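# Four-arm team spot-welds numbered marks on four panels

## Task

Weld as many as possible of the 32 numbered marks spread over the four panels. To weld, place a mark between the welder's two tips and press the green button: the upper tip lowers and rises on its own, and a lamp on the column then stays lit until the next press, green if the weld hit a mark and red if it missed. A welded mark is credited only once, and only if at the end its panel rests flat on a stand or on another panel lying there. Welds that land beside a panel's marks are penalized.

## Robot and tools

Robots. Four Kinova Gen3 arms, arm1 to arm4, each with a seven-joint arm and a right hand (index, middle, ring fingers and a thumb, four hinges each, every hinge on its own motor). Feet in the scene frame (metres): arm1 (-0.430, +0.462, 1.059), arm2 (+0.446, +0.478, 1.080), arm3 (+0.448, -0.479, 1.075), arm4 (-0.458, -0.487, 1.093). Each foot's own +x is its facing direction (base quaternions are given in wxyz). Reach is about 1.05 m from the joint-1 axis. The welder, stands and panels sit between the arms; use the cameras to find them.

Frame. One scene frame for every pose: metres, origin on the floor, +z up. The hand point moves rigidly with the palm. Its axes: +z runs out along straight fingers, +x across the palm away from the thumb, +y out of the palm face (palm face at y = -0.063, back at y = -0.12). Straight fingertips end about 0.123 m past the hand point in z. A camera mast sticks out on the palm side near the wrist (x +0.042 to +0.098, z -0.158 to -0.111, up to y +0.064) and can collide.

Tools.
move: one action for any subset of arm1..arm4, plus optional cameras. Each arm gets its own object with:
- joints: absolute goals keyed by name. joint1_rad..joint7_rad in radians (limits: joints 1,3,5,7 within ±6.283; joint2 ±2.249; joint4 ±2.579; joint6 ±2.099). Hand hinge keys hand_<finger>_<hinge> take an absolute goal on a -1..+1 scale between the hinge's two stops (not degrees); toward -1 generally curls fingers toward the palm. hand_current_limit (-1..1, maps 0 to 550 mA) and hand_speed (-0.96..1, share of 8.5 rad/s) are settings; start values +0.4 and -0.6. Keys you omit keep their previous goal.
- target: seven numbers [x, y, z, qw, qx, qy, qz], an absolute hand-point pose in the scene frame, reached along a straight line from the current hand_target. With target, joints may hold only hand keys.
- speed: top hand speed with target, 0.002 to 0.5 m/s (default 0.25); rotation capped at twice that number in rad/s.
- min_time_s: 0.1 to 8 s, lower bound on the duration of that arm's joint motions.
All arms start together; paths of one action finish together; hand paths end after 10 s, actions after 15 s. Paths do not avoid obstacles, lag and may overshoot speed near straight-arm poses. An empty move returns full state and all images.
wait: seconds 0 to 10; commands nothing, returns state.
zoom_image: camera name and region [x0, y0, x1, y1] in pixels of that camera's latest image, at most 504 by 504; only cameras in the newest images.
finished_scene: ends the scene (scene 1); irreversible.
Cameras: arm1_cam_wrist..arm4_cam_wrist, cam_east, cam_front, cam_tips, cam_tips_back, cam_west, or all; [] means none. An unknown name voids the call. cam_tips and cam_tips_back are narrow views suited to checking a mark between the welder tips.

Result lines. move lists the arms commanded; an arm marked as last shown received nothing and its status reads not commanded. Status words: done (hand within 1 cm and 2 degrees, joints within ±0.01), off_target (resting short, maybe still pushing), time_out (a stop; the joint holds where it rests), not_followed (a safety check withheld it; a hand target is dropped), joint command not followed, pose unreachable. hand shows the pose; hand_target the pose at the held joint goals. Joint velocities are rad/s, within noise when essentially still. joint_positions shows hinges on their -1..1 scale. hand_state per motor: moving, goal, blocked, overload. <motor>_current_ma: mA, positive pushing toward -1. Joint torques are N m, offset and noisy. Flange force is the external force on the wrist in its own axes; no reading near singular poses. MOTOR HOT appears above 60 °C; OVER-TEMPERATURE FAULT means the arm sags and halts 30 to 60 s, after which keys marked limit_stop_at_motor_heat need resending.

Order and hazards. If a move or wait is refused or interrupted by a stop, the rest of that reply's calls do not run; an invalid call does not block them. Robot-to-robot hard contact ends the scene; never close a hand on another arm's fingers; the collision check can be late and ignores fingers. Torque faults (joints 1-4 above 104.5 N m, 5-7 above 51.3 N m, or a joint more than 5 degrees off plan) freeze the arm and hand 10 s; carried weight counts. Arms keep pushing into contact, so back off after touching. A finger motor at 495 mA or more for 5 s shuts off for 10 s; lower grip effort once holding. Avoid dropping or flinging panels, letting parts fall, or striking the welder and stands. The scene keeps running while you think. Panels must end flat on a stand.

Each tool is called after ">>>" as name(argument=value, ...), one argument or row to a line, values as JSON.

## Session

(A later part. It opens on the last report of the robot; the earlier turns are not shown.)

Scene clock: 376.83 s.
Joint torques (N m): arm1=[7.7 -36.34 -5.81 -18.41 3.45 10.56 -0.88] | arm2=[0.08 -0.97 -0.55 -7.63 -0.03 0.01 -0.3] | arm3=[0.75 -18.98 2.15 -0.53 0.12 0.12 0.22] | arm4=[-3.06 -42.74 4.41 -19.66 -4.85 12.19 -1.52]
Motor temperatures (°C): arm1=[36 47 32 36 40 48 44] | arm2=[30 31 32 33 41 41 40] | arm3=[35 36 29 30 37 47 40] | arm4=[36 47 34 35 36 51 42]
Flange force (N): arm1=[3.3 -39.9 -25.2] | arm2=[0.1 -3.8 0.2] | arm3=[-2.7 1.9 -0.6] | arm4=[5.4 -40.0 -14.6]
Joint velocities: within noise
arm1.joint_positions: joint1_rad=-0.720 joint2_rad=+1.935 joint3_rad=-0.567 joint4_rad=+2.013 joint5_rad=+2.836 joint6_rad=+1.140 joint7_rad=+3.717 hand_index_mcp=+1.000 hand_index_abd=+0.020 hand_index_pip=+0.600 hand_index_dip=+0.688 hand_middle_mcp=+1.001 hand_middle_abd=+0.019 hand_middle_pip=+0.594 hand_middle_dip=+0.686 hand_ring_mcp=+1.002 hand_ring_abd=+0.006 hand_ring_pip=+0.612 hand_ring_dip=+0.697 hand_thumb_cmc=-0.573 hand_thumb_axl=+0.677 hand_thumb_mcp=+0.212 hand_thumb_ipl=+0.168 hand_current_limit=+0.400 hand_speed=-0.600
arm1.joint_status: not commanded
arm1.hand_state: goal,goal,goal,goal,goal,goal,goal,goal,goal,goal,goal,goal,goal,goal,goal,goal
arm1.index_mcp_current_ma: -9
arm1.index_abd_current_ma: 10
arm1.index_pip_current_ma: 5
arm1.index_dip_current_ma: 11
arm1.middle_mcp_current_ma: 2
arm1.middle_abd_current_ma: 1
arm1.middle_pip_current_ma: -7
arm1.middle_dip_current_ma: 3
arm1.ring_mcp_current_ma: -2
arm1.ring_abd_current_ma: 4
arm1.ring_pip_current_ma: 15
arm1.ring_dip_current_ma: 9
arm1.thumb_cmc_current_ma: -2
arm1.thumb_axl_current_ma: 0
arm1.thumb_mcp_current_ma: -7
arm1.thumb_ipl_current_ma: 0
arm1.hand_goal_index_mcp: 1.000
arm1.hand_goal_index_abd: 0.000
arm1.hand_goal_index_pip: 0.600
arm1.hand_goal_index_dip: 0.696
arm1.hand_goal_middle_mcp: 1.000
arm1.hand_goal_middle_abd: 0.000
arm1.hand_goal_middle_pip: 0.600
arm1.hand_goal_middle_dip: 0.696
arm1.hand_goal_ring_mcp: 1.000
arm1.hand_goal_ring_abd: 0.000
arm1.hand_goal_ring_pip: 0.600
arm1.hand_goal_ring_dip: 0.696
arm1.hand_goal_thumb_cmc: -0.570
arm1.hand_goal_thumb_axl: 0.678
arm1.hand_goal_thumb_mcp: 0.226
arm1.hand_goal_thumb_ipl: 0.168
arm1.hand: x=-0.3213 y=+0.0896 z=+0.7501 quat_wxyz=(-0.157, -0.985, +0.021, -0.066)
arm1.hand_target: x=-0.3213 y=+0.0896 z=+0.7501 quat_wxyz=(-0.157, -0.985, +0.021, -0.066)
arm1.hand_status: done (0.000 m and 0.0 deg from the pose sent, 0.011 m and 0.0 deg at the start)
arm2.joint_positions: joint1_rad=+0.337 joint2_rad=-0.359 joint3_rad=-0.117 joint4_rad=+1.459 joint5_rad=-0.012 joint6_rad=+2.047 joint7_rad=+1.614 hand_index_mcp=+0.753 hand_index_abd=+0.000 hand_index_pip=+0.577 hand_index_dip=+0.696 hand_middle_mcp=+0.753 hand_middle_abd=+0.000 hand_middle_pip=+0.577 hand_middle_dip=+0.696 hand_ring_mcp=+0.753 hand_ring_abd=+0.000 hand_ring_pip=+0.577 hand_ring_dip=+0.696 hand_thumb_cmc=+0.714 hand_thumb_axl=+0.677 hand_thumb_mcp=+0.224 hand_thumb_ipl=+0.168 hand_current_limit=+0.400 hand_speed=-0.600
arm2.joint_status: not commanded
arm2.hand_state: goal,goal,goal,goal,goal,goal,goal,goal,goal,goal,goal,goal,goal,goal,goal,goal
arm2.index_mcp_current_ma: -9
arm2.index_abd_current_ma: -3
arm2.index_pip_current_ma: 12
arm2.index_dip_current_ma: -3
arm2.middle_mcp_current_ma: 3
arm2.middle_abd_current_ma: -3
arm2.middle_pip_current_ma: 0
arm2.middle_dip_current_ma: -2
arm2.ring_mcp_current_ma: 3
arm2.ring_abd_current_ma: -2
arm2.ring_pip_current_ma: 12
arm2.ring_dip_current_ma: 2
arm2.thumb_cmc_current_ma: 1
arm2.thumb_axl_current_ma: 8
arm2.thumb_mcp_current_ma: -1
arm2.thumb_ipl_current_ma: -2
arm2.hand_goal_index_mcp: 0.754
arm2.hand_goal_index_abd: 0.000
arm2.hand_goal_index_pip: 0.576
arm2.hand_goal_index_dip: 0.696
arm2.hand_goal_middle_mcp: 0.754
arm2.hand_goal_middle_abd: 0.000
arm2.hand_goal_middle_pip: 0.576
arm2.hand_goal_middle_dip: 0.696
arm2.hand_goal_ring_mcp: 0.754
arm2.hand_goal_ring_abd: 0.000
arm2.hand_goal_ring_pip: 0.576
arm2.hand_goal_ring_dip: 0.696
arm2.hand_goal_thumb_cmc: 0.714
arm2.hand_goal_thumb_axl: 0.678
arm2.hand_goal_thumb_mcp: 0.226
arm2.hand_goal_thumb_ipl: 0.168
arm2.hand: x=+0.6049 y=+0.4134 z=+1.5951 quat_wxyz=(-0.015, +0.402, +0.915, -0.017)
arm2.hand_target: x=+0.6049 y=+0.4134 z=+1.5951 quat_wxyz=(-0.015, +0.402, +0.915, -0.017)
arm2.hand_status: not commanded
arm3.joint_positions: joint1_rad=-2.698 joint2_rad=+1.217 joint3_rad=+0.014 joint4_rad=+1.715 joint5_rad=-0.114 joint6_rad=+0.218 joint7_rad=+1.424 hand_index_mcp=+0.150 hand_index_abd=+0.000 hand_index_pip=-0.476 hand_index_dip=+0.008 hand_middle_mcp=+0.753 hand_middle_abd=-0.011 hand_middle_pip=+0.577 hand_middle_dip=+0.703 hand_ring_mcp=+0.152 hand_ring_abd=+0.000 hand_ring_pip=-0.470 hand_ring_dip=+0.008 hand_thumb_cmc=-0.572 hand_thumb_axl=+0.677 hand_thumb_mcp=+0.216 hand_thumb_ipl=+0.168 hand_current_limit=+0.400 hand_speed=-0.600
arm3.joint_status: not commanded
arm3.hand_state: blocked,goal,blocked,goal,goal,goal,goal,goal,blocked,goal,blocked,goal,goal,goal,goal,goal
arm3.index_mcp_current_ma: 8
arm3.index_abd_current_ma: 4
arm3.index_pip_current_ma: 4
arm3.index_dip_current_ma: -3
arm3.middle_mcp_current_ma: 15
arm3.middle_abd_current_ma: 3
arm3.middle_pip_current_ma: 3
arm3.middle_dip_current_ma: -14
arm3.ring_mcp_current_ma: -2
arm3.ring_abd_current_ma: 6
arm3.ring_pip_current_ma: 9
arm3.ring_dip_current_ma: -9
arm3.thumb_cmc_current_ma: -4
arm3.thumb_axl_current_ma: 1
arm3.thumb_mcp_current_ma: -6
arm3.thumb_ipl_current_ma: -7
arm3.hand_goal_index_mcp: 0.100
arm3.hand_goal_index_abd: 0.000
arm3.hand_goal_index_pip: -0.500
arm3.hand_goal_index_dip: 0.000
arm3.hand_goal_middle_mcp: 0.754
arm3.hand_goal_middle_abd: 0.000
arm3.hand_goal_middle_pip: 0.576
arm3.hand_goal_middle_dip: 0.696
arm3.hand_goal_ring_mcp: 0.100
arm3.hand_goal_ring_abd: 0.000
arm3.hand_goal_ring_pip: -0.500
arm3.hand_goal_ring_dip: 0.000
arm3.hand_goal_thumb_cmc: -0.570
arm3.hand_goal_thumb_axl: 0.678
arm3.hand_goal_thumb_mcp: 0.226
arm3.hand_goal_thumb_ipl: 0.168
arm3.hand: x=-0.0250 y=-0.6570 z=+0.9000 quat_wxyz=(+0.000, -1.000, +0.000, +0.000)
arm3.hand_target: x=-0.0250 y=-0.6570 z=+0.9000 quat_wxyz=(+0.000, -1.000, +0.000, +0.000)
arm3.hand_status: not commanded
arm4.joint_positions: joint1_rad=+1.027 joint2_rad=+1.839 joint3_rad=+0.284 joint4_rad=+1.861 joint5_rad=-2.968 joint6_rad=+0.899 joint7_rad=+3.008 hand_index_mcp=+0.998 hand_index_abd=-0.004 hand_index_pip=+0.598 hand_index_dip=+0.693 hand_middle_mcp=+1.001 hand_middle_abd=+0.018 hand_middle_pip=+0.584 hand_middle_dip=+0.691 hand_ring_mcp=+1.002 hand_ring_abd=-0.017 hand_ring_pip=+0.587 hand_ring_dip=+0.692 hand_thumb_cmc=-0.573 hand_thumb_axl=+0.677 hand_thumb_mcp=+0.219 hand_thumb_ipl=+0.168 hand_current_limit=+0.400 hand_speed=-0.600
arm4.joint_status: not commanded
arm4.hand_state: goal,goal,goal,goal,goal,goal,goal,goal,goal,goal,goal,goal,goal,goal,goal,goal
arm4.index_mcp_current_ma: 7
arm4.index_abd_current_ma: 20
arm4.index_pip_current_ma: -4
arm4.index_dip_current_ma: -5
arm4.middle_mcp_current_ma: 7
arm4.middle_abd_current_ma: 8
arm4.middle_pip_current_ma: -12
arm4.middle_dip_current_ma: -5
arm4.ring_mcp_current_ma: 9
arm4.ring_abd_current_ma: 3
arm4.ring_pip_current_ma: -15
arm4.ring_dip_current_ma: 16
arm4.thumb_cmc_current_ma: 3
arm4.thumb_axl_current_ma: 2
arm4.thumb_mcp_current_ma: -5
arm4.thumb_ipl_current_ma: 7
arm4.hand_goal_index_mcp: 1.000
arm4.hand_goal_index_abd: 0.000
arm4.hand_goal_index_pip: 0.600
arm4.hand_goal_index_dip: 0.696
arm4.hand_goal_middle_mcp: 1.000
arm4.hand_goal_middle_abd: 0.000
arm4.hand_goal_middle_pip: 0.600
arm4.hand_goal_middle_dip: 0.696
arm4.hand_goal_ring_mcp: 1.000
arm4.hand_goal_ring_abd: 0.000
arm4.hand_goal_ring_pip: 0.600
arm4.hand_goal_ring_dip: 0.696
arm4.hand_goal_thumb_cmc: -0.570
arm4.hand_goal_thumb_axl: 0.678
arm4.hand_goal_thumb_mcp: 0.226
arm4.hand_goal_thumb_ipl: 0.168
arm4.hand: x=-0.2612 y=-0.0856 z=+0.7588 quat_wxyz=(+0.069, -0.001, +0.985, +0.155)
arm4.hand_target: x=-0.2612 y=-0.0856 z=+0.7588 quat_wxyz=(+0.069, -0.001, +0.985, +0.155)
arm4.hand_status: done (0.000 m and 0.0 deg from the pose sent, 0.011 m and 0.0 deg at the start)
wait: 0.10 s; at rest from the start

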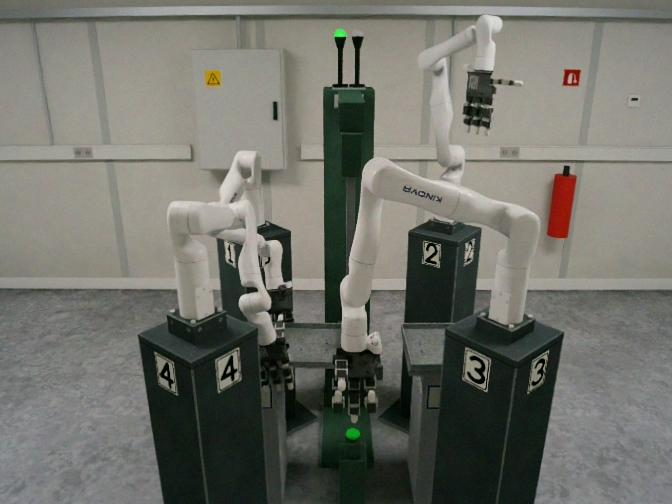

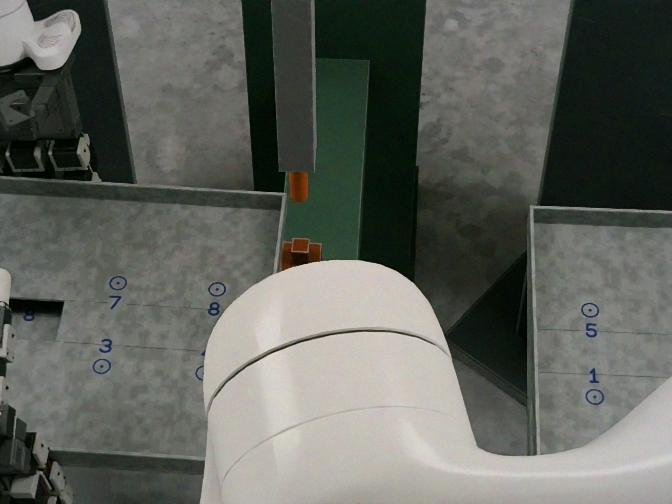

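>>> zoom_image(
  camera="cam_tips",
  region=[90, 250, 250, 400],
)

>>> zoom_image(
  camera="cam_tips",
  region=[0, 165, 100, 245],
)

>>> zoom_image(
  camera="cam_front",
  region=[280, 310, 350, 360],
)

Scaled by 3.150.

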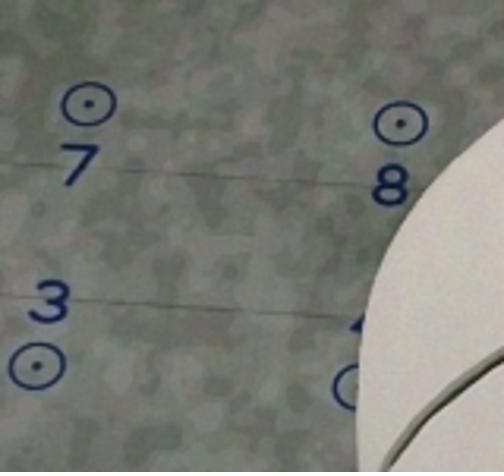

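Scaled by 5.040.

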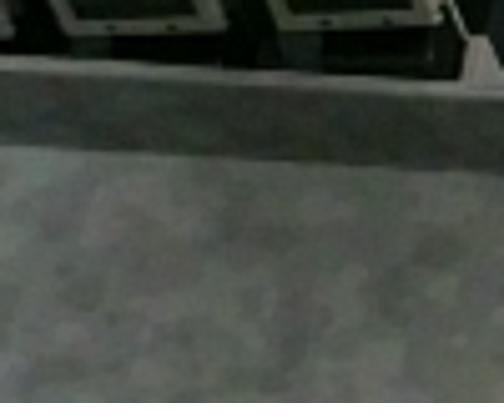

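Scaled by 7.200.

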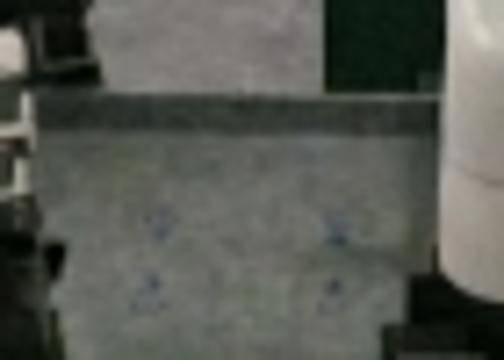

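>>> move(
  arm4={"target": [-0.2612, -0.0856, 0.7548, 0.06875, -0.00075, 0.98546, 0.15536], "speed": 0.03},
  cameras=["cam_west"],
)

>>> zoom_image(
  camera="cam_west",
  region=[245, 330, 295, 375],
)

>>> zoom_image(
  camera="cam_west",
  region=[375, 330, 425, 375],
)

Scene clock: 384.30 s.
Joint torques (N m): arm1=[7.87 -36.65 -5.95 -17.31 3.42 10.64 -0.84] | arm2=[-0.01 -0.85 -0.62 -7.56 0.03 -0.02 -0.3] | arm3=[0.69 -18.96 2.08 -0.61 0.07 0.11 0.25] | arm4=[-3.04 -41.86 3.86 -19.31 -4.75 11.84 -1.66]
Motor temperatures (°C): arm1=[36 47 32 36 40 48 44] | arm2=[30 31 32 33 41 41 40] | arm3=[35 36 29 30 37 47 40] | arm4=[36 47 34 35 36 51 42]
Flange force (N): arm1=[3.9 -39.8 -21.0] | arm2=[0.3 -3.9 0.0] | arm3=[-2.5 1.7 -0.7] | arm4=[4.4 -38.9 -15.6]
move: arm4 done
Joint velocities: within noise
arm1, arm2, arm3: as last shown
arm1.joint_positions: joint1_rad=-0.720 joint2_rad=+1.935 joint3_rad=-0.567 joint4_rad=+2.013 joint5_rad=+2.836 joint6_rad=+1.140 joint7_rad=+3.717 hand_index_mcp=+1.000 hand_index_abd=+0.020 hand_index_pip=+0.600 hand_index_dip=+0.688 hand_middle_mcp=+1.001 hand_middle_abd=+0.017 hand_middle_pip=+0.594 hand_middle_dip=+0.686 hand_ring_mcp=+1.002 hand_ring_abd=+0.005 hand_ring_pip=+0.605 hand_ring_dip=+0.697 hand_thumb_cmc=-0.573 hand_thumb_axl=+0.677 hand_thumb_mcp=+0.212 hand_thumb_ipl=+0.168 hand_current_limit=+0.400 hand_speed=-0.600
arm1.index_mcp_current_ma: -4
arm1.index_abd_current_ma: 7
arm1.index_pip_current_ma: 4
arm1.index_dip_current_ma: 1
arm1.middle_mcp_current_ma: 3
arm1.middle_abd_current_ma: 4
arm1.middle_pip_current_ma: -5
arm1.middle_dip_current_ma: 2
arm1.ring_mcp_current_ma: 6
arm1.ring_abd_current_ma: -2
arm1.ring_pip_current_ma: 14
arm1.ring_dip_current_ma: 10
arm1.thumb_cmc_current_ma: -1
arm1.thumb_axl_current_ma: -1
arm1.thumb_mcp_current_ma: -5
arm1.thumb_ipl_current_ma: -8
arm2.index_mcp_current_ma: -4
arm2.index_abd_current_ma: -9
arm2.index_pip_current_ma: 14
arm2.middle_mcp_current_ma: 10
arm2.middle_abd_current_ma: 0
arm2.middle_pip_current_ma: -2
arm2.middle_dip_current_ma: -1
arm2.ring_mcp_current_ma: 1
arm2.ring_abd_current_ma: 0
arm2.ring_pip_current_ma: 13
arm2.ring_dip_current_ma: 3
arm2.thumb_cmc_current_ma: 7
arm2.thumb_axl_current_ma: 4
arm2.thumb_mcp_current_ma: -5
arm2.thumb_ipl_current_ma: -6
arm3.index_mcp_current_ma: 9
arm3.index_abd_current_ma: 6
arm3.index_pip_current_ma: 8
arm3.index_dip_current_ma: -6
arm3.middle_mcp_current_ma: 6
arm3.middle_abd_current_ma: 4
arm3.middle_pip_current_ma: 15
arm3.middle_dip_current_ma: -9
arm3.ring_mcp_current_ma: -1
arm3.ring_abd_current_ma: 8
arm3.ring_pip_current_ma: 4
arm3.ring_dip_current_ma: -4
arm3.thumb_cmc_current_ma: -1
arm3.thumb_axl_current_ma: -5
arm3.thumb_mcp_current_ma: -9
arm3.thumb_ipl_current_ma: -9
arm4.joint_positions: joint1_rad=+1.027 joint2_rad=+1.847 joint3_rad=+0.283 joint4_rad=+1.849 joint5_rad=-2.970 joint6_rad=+0.895 joint7_rad=+3.007 hand_index_mcp=+0.999 hand_index_abd=-0.004 hand_index_pip=+0.598 hand_index_dip=+0.693 hand_middle_mcp=+1.000 hand_middle_abd=+0.018 hand_middle_pip=+0.584 hand_middle_dip=+0.691 hand_ring_mcp=+1.002 hand_ring_abd=-0.017 hand_ring_pip=+0.575 hand_ring_dip=+0.692 hand_thumb_cmc=-0.573 hand_thumb_axl=+0.677 hand_thumb_mcp=+0.219 hand_thumb_ipl=+0.168 hand_current_limit=+0.400 hand_speed=-0.600
arm4.joint_status: not commanded
arm4.hand_state: goal,goal,goal,goal,goal,goal,goal,goal,goal,goal,blocked,goal,goal,goal,goal,goal
arm4.index_mcp_current_ma: -5
arm4.index_abd_current_ma: 5
arm4.index_pip_current_ma: 0
arm4.index_dip_current_ma: 0
arm4.middle_mcp_current_ma: 3
arm4.middle_abd_current_ma: 4
arm4.middle_pip_current_ma: -12
arm4.middle_dip_current_ma: -5
arm4.ring_mcp_current_ma: -5
arm4.ring_abd_current_ma: -5
arm4.ring_pip_current_ma: -29
arm4.ring_dip_current_ma: -4
arm4.thumb_cmc_current_ma: 18
arm4.thumb_axl_current_ma: 3
arm4.thumb_mcp_current_ma: 9
arm4.thumb_ipl_current_ma: 6
arm4.hand_goal_index_mcp: 1.000
arm4.hand_goal_index_abd: 0.000
arm4.hand_goal_index_pip: 0.600
arm4.hand_goal_index_dip: 0.696
arm4.hand_goal_middle_mcp: 1.000
arm4.hand_goal_middle_abd: 0.000
arm4.hand_goal_middle_pip: 0.600
arm4.hand_goal_middle_dip: 0.696
arm4.hand_goal_ring_mcp: 1.000
arm4.hand_goal_ring_abd: 0.000
arm4.hand_goal_ring_pip: 0.600
arm4.hand_goal_ring_dip: 0.696
arm4.hand_goal_thumb_cmc: -0.570
arm4.hand_goal_thumb_axl: 0.678
arm4.hand_goal_thumb_mcp: 0.226
arm4.hand_goal_thumb_ipl: 0.168
arm4.hand: x=-0.2612 y=-0.0856 z=+0.7548 quat_wxyz=(+0.069, -0.001, +0.985, +0.155)
arm4.hand_target: x=-0.2612 y=-0.0856 z=+0.7548 quat_wxyz=(+0.069, -0.001, +0.985, +0.155)
arm4.hand_status: done (0.000 m and 0.0 deg from the pose sent, 0.004 m and 0.0 deg at the start)

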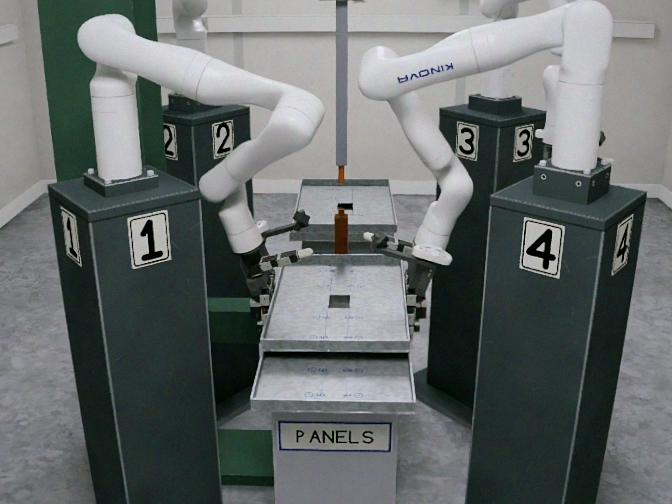

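Scaled by 10.080.

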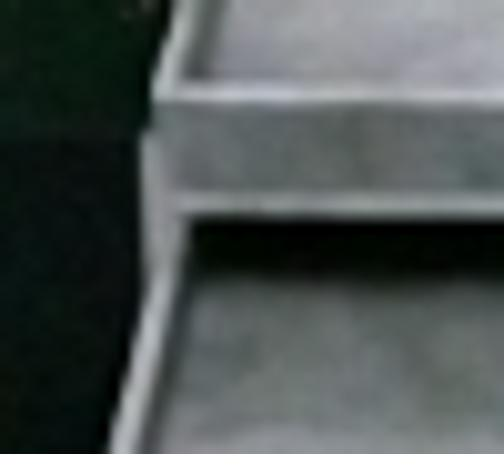

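Scaled by 10.080.

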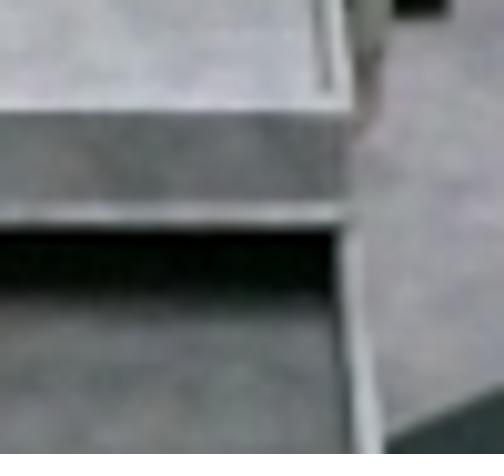

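>>> move(
  arm4={"target": [-0.2612, -0.0856, 0.7513, 0.06875, -0.00075, 0.98546, 0.15536], "speed": 0.03},
  cameras=["cam_west"],
)

>>> zoom_image(
  camera="cam_west",
  region=[245, 330, 295, 375],
)

>>> zoom_image(
  camera="cam_west",
  region=[375, 330, 425, 375],
)

Scene clock: 385.90 s.
Joint torques (N m): arm1=[7.53 -37.77 -7 -16.44 4.08 10.84 -0.78] | arm2=[0.08 -1.02 -0.65 -7.6 -0.02 -0.05 -0.32] | arm3=[0.68 -19.05 2.02 -0.54 0.09 0.13 0.2] | arm4=[-3.33 -40.56 3.3 -19.28 -4.41 11.42 -1.54]
Motor temperatures (°C): arm1=[36 47 32 36 40 48 44] | arm2=[30 31 32 33 41 41 40] | arm3=[35 36 29 30 37 47 40] | arm4=[36 47 34 35 36 51 42]
Flange force (N): arm1=[2.8 -40.6 -16.4] | arm2=[0.1 -4.2 -0.1] | arm3=[-2.7 1.7 -0.4] | arm4=[3.2 -37.6 -18.4]
move: arm4 done
Joint velocities: within noise
arm1, arm2, arm3: as last shown
arm1.joint_positions: joint1_rad=-0.720 joint2_rad=+1.935 joint3_rad=-0.567 joint4_rad=+2.013 joint5_rad=+2.836 joint6_rad=+1.140 joint7_rad=+3.717 hand_index_mcp=+1.000 hand_index_abd=+0.019 hand_index_pip=+0.594 hand_index_dip=+0.688 hand_middle_mcp=+1.001 hand_middle_abd=+0.012 hand_middle_pip=+0.592 hand_middle_dip=+0.686 hand_ring_mcp=+1.002 hand_ring_abd=+0.001 hand_ring_pip=+0.598 hand_ring_dip=+0.697 hand_thumb_cmc=-0.573 hand_thumb_axl=+0.677 hand_thumb_mcp=+0.212 hand_thumb_ipl=+0.168 hand_current_limit=+0.400 hand_speed=-0.600
arm1.index_pip_current_ma: 13
arm1.index_dip_current_ma: 4
arm1.middle_mcp_current_ma: 2
arm1.middle_abd_current_ma: -3
arm1.middle_pip_current_ma: -2
arm1.middle_dip_current_ma: 7
arm1.ring_mcp_current_ma: -2
arm1.ring_abd_current_ma: 6
arm1.ring_pip_current_ma: 10
arm1.ring_dip_current_ma: 8
arm1.thumb_cmc_current_ma: 1
arm1.thumb_axl_current_ma: 6
arm1.thumb_mcp_current_ma: -7
arm1.thumb_ipl_current_ma: -3
arm2.index_mcp_current_ma: -5
arm2.index_abd_current_ma: -5
arm2.index_pip_current_ma: 9
arm2.index_dip_current_ma: 0
arm2.middle_mcp_current_ma: 8
arm2.middle_abd_current_ma: -4
arm2.middle_pip_current_ma: -5
arm2.middle_dip_current_ma: -2
arm2.ring_mcp_current_ma: 3
arm2.ring_abd_current_ma: 4
arm2.ring_pip_current_ma: 9
arm2.thumb_cmc_current_ma: 6
arm2.thumb_axl_current_ma: 7
arm2.thumb_ipl_current_ma: -7
arm3.index_mcp_current_ma: 3
arm3.index_abd_current_ma: 9
arm3.index_pip_current_ma: 4
arm3.index_dip_current_ma: -10
arm3.middle_mcp_current_ma: 4
arm3.middle_abd_current_ma: -4
arm3.middle_pip_current_ma: 11
arm3.middle_dip_current_ma: -2
arm3.ring_mcp_current_ma: 7
arm3.ring_abd_current_ma: 3
arm3.ring_pip_current_ma: 3
arm3.ring_dip_current_ma: 3
arm3.thumb_axl_current_ma: 1
arm3.thumb_mcp_current_ma: 0
arm3.thumb_ipl_current_ma: -11
arm4.joint_positions: joint1_rad=+1.028 joint2_rad=+1.854 joint3_rad=+0.282 joint4_rad=+1.839 joint5_rad=-2.972 joint6_rad=+0.892 joint7_rad=+3.007 hand_index_mcp=+0.998 hand_index_abd=-0.004 hand_index_pip=+0.598 hand_index_dip=+0.693 hand_middle_mcp=+1.000 hand_middle_abd=+0.017 hand_middle_pip=+0.585 hand_middle_dip=+0.691 hand_ring_mcp=+1.002 hand_ring_abd=-0.017 hand_ring_pip=+0.573 hand_ring_dip=+0.692 hand_thumb_cmc=-0.573 hand_thumb_axl=+0.677 hand_thumb_mcp=+0.219 hand_thumb_ipl=+0.168 hand_current_limit=+0.400 hand_speed=-0.600
arm4.joint_status: not commanded
arm4.hand_state: goal,goal,goal,goal,goal,goal,goal,goal,goal,goal,blocked,goal,goal,goal,goal,goal
arm4.index_mcp_current_ma: 0
arm4.index_abd_current_ma: 8
arm4.index_pip_current_ma: 21
arm4.index_dip_current_ma: 3
arm4.middle_mcp_current_ma: 11
arm4.middle_abd_current_ma: 0
arm4.middle_pip_current_ma: -13
arm4.middle_dip_current_ma: -10
arm4.ring_mcp_current_ma: -14
arm4.ring_abd_current_ma: -8
arm4.ring_pip_current_ma: -31
arm4.ring_dip_current_ma: -7
arm4.thumb_cmc_current_ma: -7
arm4.thumb_axl_current_ma: 4
arm4.thumb_mcp_current_ma: -1
arm4.thumb_ipl_current_ma: -13
arm4.hand_goal_index_mcp: 1.000
arm4.hand_goal_index_abd: 0.000
arm4.hand_goal_index_pip: 0.600
arm4.hand_goal_index_dip: 0.696
arm4.hand_goal_middle_mcp: 1.000
arm4.hand_goal_middle_abd: 0.000
arm4.hand_goal_middle_pip: 0.600
arm4.hand_goal_middle_dip: 0.696
arm4.hand_goal_ring_mcp: 1.000
arm4.hand_goal_ring_abd: 0.000
arm4.hand_goal_ring_pip: 0.600
arm4.hand_goal_ring_dip: 0.696
arm4.hand_goal_thumb_cmc: -0.570
arm4.hand_goal_thumb_axl: 0.678
arm4.hand_goal_thumb_mcp: 0.226
arm4.hand_goal_thumb_ipl: 0.168
arm4.hand: x=-0.2612 y=-0.0856 z=+0.7513 quat_wxyz=(+0.069, -0.001, +0.985, +0.155)
arm4.hand_target: x=-0.2612 y=-0.0856 z=+0.7513 quat_wxyz=(+0.069, -0.001, +0.985, +0.155)
arm4.hand_status: done (0.000 m and 0.0 deg from the pose sent, 0.004 m and 0.0 deg at the start)

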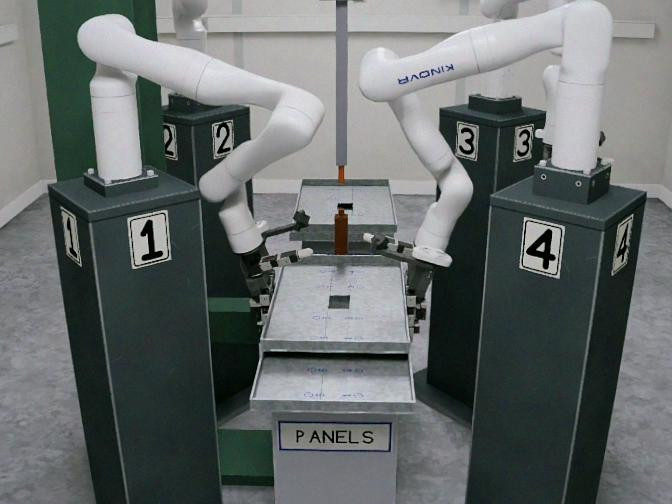

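Scaled by 10.080.

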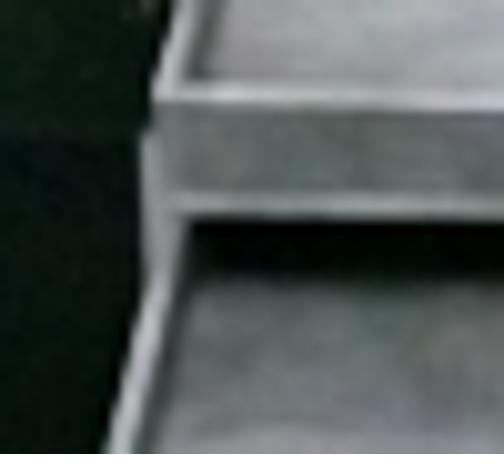

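Scaled by 10.080.

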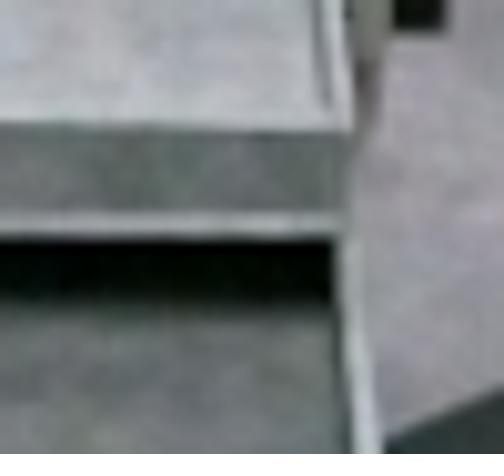

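>>> wait(
  seconds=0.1,
  cameras=["cam_tips", "cam_front"],
)

>>> zoom_image(
  camera="cam_tips",
  region=[90, 250, 250, 400],
)

>>> zoom_image(
  camera="cam_tips",
  region=[230, 170, 330, 270],
)

Scene clock: 386.80 s.
Joint torques (N m): arm1=[7.48 -37.83 -6.97 -16.52 4.07 10.87 -0.75] | arm2=[-0.09 -0.91 -0.68 -7.6 -0.01 0.01 -0.28] | arm3=[0.68 -19 2.11 -0.6 0.09 0.09 0.24] | arm4=[-3.25 -40.58 3.37 -19.34 -4.44 11.37 -1.55]
Motor temperatures (°C): arm1=[36 47 32 36 40 48 44] | arm2=[30 31 32 33 41 41 40] | arm3=[35 36 29 30 37 47 40] | arm4=[36 47 34 35 36 51 42]
Flange force (N): arm1=[2.6 -40.7 -16.6] | arm2=[0.2 -4.1 0.2] | arm3=[-2.6 1.7 -0.6] | arm4=[3.5 -37.7 -18.6]
Joint velocities: within noise
arm1.joint_positions: joint1_rad=-0.720 joint2_rad=+1.935 joint3_rad=-0.567 joint4_rad=+2.013 joint5_rad=+2.836 joint6_rad=+1.140 joint7_rad=+3.717 hand_index_mcp=+1.000 hand_index_abd=+0.019 hand_index_pip=+0.594 hand_index_dip=+0.688 hand_middle_mcp=+1.001 hand_middle_abd=+0.012 hand_middle_pip=+0.592 hand_middle_dip=+0.686 hand_ring_mcp=+1.002 hand_ring_abd=+0.001 hand_ring_pip=+0.598 hand_ring_dip=+0.697 hand_thumb_cmc=-0.573 hand_thumb_axl=+0.677 hand_thumb_mcp=+0.212 hand_thumb_ipl=+0.168 hand_current_limit=+0.400 hand_speed=-0.600
arm1.joint_status: not commanded
arm1.hand_state: goal,goal,goal,goal,goal,goal,goal,goal,goal,goal,goal,goal,goal,goal,goal,goal
arm1.index_mcp_current_ma: -5
arm1.index_abd_current_ma: 9
arm1.index_pip_current_ma: 8
arm1.index_dip_current_ma: 0
arm1.middle_mcp_current_ma: 4
arm1.middle_abd_current_ma: 3
arm1.middle_pip_current_ma: -8
arm1.middle_dip_current_ma: 2
arm1.ring_mcp_current_ma: 9
arm1.ring_abd_current_ma: 5
arm1.ring_pip_current_ma: 8
arm1.ring_dip_current_ma: 18
arm1.thumb_cmc_current_ma: 1
arm1.thumb_axl_current_ma: -8
arm1.thumb_mcp_current_ma: -4
arm1.thumb_ipl_current_ma: -4
arm1.hand_goal_index_mcp: 1.000
arm1.hand_goal_index_abd: 0.000
arm1.hand_goal_index_pip: 0.600
arm1.hand_goal_index_dip: 0.696
arm1.hand_goal_middle_mcp: 1.000
arm1.hand_goal_middle_abd: 0.000
arm1.hand_goal_middle_pip: 0.600
arm1.hand_goal_middle_dip: 0.696
arm1.hand_goal_ring_mcp: 1.000
arm1.hand_goal_ring_abd: 0.000
arm1.hand_goal_ring_pip: 0.600
arm1.hand_goal_ring_dip: 0.696
arm1.hand_goal_thumb_cmc: -0.570
arm1.hand_goal_thumb_axl: 0.678
arm1.hand_goal_thumb_mcp: 0.226
arm1.hand_goal_thumb_ipl: 0.168
arm1.hand: x=-0.3213 y=+0.0896 z=+0.7501 quat_wxyz=(-0.157, -0.985, +0.021, -0.066)
arm1.hand_target: x=-0.3213 y=+0.0896 z=+0.7501 quat_wxyz=(-0.157, -0.985, +0.021, -0.066)
arm1.hand_status: not commanded
arm2.joint_positions: joint1_rad=+0.337 joint2_rad=-0.359 joint3_rad=-0.117 joint4_rad=+1.459 joint5_rad=-0.012 joint6_rad=+2.047 joint7_rad=+1.614 hand_index_mcp=+0.753 hand_index_abd=+0.000 hand_index_pip=+0.577 hand_index_dip=+0.696 hand_middle_mcp=+0.753 hand_middle_abd=+0.000 hand_middle_pip=+0.577 hand_middle_dip=+0.696 hand_ring_mcp=+0.753 hand_ring_abd=+0.000 hand_ring_pip=+0.577 hand_ring_dip=+0.696 hand_thumb_cmc=+0.714 hand_thumb_axl=+0.677 hand_thumb_mcp=+0.224 hand_thumb_ipl=+0.168 hand_current_limit=+0.400 hand_speed=-0.600
arm2.joint_status: not commanded
arm2.hand_state: goal,goal,goal,goal,goal,goal,goal,goal,goal,goal,goal,goal,goal,goal,goal,goal
arm2.index_mcp_current_ma: -3
arm2.index_abd_current_ma: -5
arm2.index_pip_current_ma: 14
arm2.index_dip_current_ma: -4
arm2.middle_mcp_current_ma: 1
arm2.middle_abd_current_ma: -8
arm2.middle_pip_current_ma: -2
arm2.middle_dip_current_ma: -5
arm2.ring_mcp_current_ma: 0
arm2.ring_abd_current_ma: 2
arm2.ring_pip_current_ma: 13
arm2.ring_dip_current_ma: 4
arm2.thumb_cmc_current_ma: 3
arm2.thumb_axl_current_ma: 10
arm2.thumb_mcp_current_ma: -3
arm2.thumb_ipl_current_ma: -4
arm2.hand_goal_index_mcp: 0.754
arm2.hand_goal_index_abd: 0.000
arm2.hand_goal_index_pip: 0.576
arm2.hand_goal_index_dip: 0.696
arm2.hand_goal_middle_mcp: 0.754
arm2.hand_goal_middle_abd: 0.000
arm2.hand_goal_middle_pip: 0.576
arm2.hand_goal_middle_dip: 0.696
arm2.hand_goal_ring_mcp: 0.754
arm2.hand_goal_ring_abd: 0.000
arm2.hand_goal_ring_pip: 0.576
arm2.hand_goal_ring_dip: 0.696
arm2.hand_goal_thumb_cmc: 0.714
arm2.hand_goal_thumb_axl: 0.678
arm2.hand_goal_thumb_mcp: 0.226
arm2.hand_goal_thumb_ipl: 0.168
arm2.hand: x=+0.6049 y=+0.4134 z=+1.5951 quat_wxyz=(-0.015, +0.402, +0.915, -0.017)
arm2.hand_target: x=+0.6049 y=+0.4134 z=+1.5951 quat_wxyz=(-0.015, +0.402, +0.915, -0.017)
arm2.hand_status: not commanded
arm3.joint_positions: joint1_rad=-2.698 joint2_rad=+1.217 joint3_rad=+0.014 joint4_rad=+1.715 joint5_rad=-0.114 joint6_rad=+0.218 joint7_rad=+1.424 hand_index_mcp=+0.150 hand_index_abd=+0.000 hand_index_pip=-0.476 hand_index_dip=+0.008 hand_middle_mcp=+0.753 hand_middle_abd=-0.011 hand_middle_pip=+0.577 hand_middle_dip=+0.703 hand_ring_mcp=+0.152 hand_ring_abd=+0.000 hand_ring_pip=-0.470 hand_ring_dip=+0.008 hand_thumb_cmc=-0.572 hand_thumb_axl=+0.677 hand_thumb_mcp=+0.216 hand_thumb_ipl=+0.168 hand_current_limit=+0.400 hand_speed=-0.600
arm3.joint_status: not commanded
arm3.hand_state: blocked,goal,blocked,goal,goal,goal,goal,goal,blocked,goal,blocked,goal,goal,goal,goal,goal
arm3.index_mcp_current_ma: 5
arm3.index_abd_current_ma: 7
arm3.index_pip_current_ma: 10
arm3.index_dip_current_ma: -11
arm3.middle_mcp_current_ma: 10
arm3.middle_abd_current_ma: 6
arm3.middle_pip_current_ma: 5
arm3.middle_dip_current_ma: -4
arm3.ring_mcp_current_ma: 1
arm3.ring_abd_current_ma: 5
arm3.ring_pip_current_ma: 7
arm3.ring_dip_current_ma: -4
arm3.thumb_cmc_current_ma: -5
arm3.thumb_axl_current_ma: -1
arm3.thumb_mcp_current_ma: -4
arm3.thumb_ipl_current_ma: -3
arm3.hand_goal_index_mcp: 0.100
arm3.hand_goal_index_abd: 0.000
arm3.hand_goal_index_pip: -0.500
arm3.hand_goal_index_dip: 0.000
arm3.hand_goal_middle_mcp: 0.754
arm3.hand_goal_middle_abd: 0.000
arm3.hand_goal_middle_pip: 0.576
arm3.hand_goal_middle_dip: 0.696
arm3.hand_goal_ring_mcp: 0.100
arm3.hand_goal_ring_abd: 0.000
arm3.hand_goal_ring_pip: -0.500
arm3.hand_goal_ring_dip: 0.000
arm3.hand_goal_thumb_cmc: -0.570
arm3.hand_goal_thumb_axl: 0.678
arm3.hand_goal_thumb_mcp: 0.226
arm3.hand_goal_thumb_ipl: 0.168
arm3.hand: x=-0.0250 y=-0.6570 z=+0.9000 quat_wxyz=(+0.000, -1.000, +0.000, +0.000)
arm3.hand_target: x=-0.0250 y=-0.6570 z=+0.9000 quat_wxyz=(+0.000, -1.000, +0.000, +0.000)
arm3.hand_status: not commanded
arm4.joint_positions: joint1_rad=+1.028 joint2_rad=+1.854 joint3_rad=+0.282 joint4_rad=+1.839 joint5_rad=-2.972 joint6_rad=+0.892 joint7_rad=+3.007 hand_index_mcp=+0.998 hand_index_abd=-0.004 hand_index_pip=+0.598 hand_index_dip=+0.693 hand_middle_mcp=+1.000 hand_middle_abd=+0.017 hand_middle_pip=+0.585 hand_middle_dip=+0.691 hand_ring_mcp=+1.002 hand_ring_abd=-0.017 hand_ring_pip=+0.573 hand_ring_dip=+0.692 hand_thumb_cmc=-0.573 hand_thumb_axl=+0.677 hand_thumb_mcp=+0.219 hand_thumb_ipl=+0.168 hand_current_limit=+0.400 hand_speed=-0.600
arm4.joint_status: not commanded
arm4.hand_state: goal,goal,goal,goal,goal,goal,goal,goal,goal,goal,blocked,goal,goal,goal,goal,goal
arm4.index_mcp_current_ma: -3
arm4.index_abd_current_ma: 12
arm4.index_pip_current_ma: 2
arm4.index_dip_current_ma: -5
arm4.middle_mcp_current_ma: 3
arm4.middle_abd_current_ma: 5
arm4.middle_pip_current_ma: -22
arm4.middle_dip_current_ma: -14
arm4.ring_mcp_current_ma: 0
arm4.ring_abd_current_ma: 2
arm4.ring_pip_current_ma: -23
arm4.ring_dip_current_ma: -5
arm4.thumb_cmc_current_ma: -2
arm4.thumb_axl_current_ma: 3
arm4.thumb_mcp_current_ma: 7
arm4.thumb_ipl_current_ma: 1
arm4.hand_goal_index_mcp: 1.000
arm4.hand_goal_index_abd: 0.000
arm4.hand_goal_index_pip: 0.600
arm4.hand_goal_index_dip: 0.696
arm4.hand_goal_middle_mcp: 1.000
arm4.hand_goal_middle_abd: 0.000
arm4.hand_goal_middle_pip: 0.600
arm4.hand_goal_middle_dip: 0.696
arm4.hand_goal_ring_mcp: 1.000
arm4.hand_goal_ring_abd: 0.000
arm4.hand_goal_ring_pip: 0.600
arm4.hand_goal_ring_dip: 0.696
arm4.hand_goal_thumb_cmc: -0.570
arm4.hand_goal_thumb_axl: 0.678
arm4.hand_goal_thumb_mcp: 0.226
arm4.hand_goal_thumb_ipl: 0.168
arm4.hand: x=-0.2612 y=-0.0856 z=+0.7513 quat_wxyz=(+0.069, -0.001, +0.985, +0.155)
arm4.hand_target: x=-0.2612 y=-0.0856 z=+0.7513 quat_wxyz=(+0.069, -0.001, +0.985, +0.155)
arm4.hand_status: done (0.000 m and 0.0 deg from the pose sent, 0.004 m and 0.0 deg at the start)
wait: 0.10 s; at rest from the start
pictures: cam_front, cam_tips

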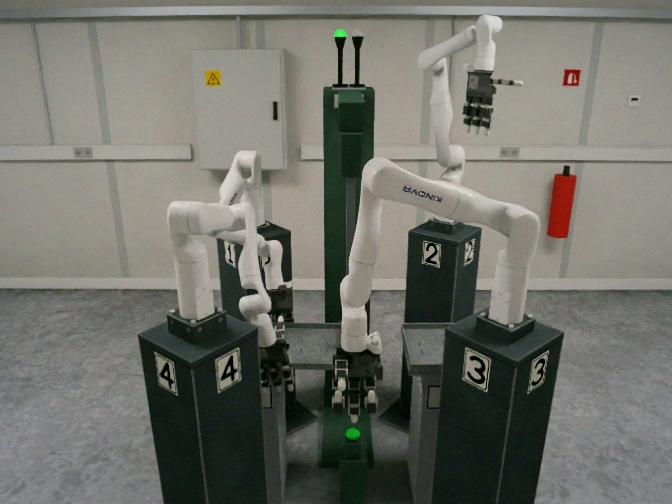

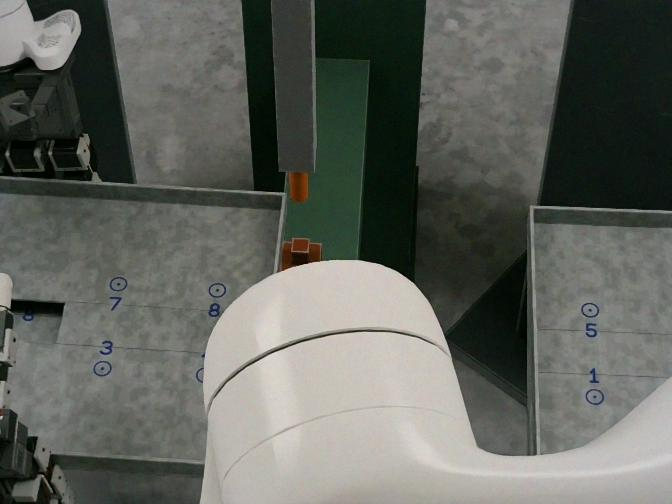

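Scaled by 3.150.

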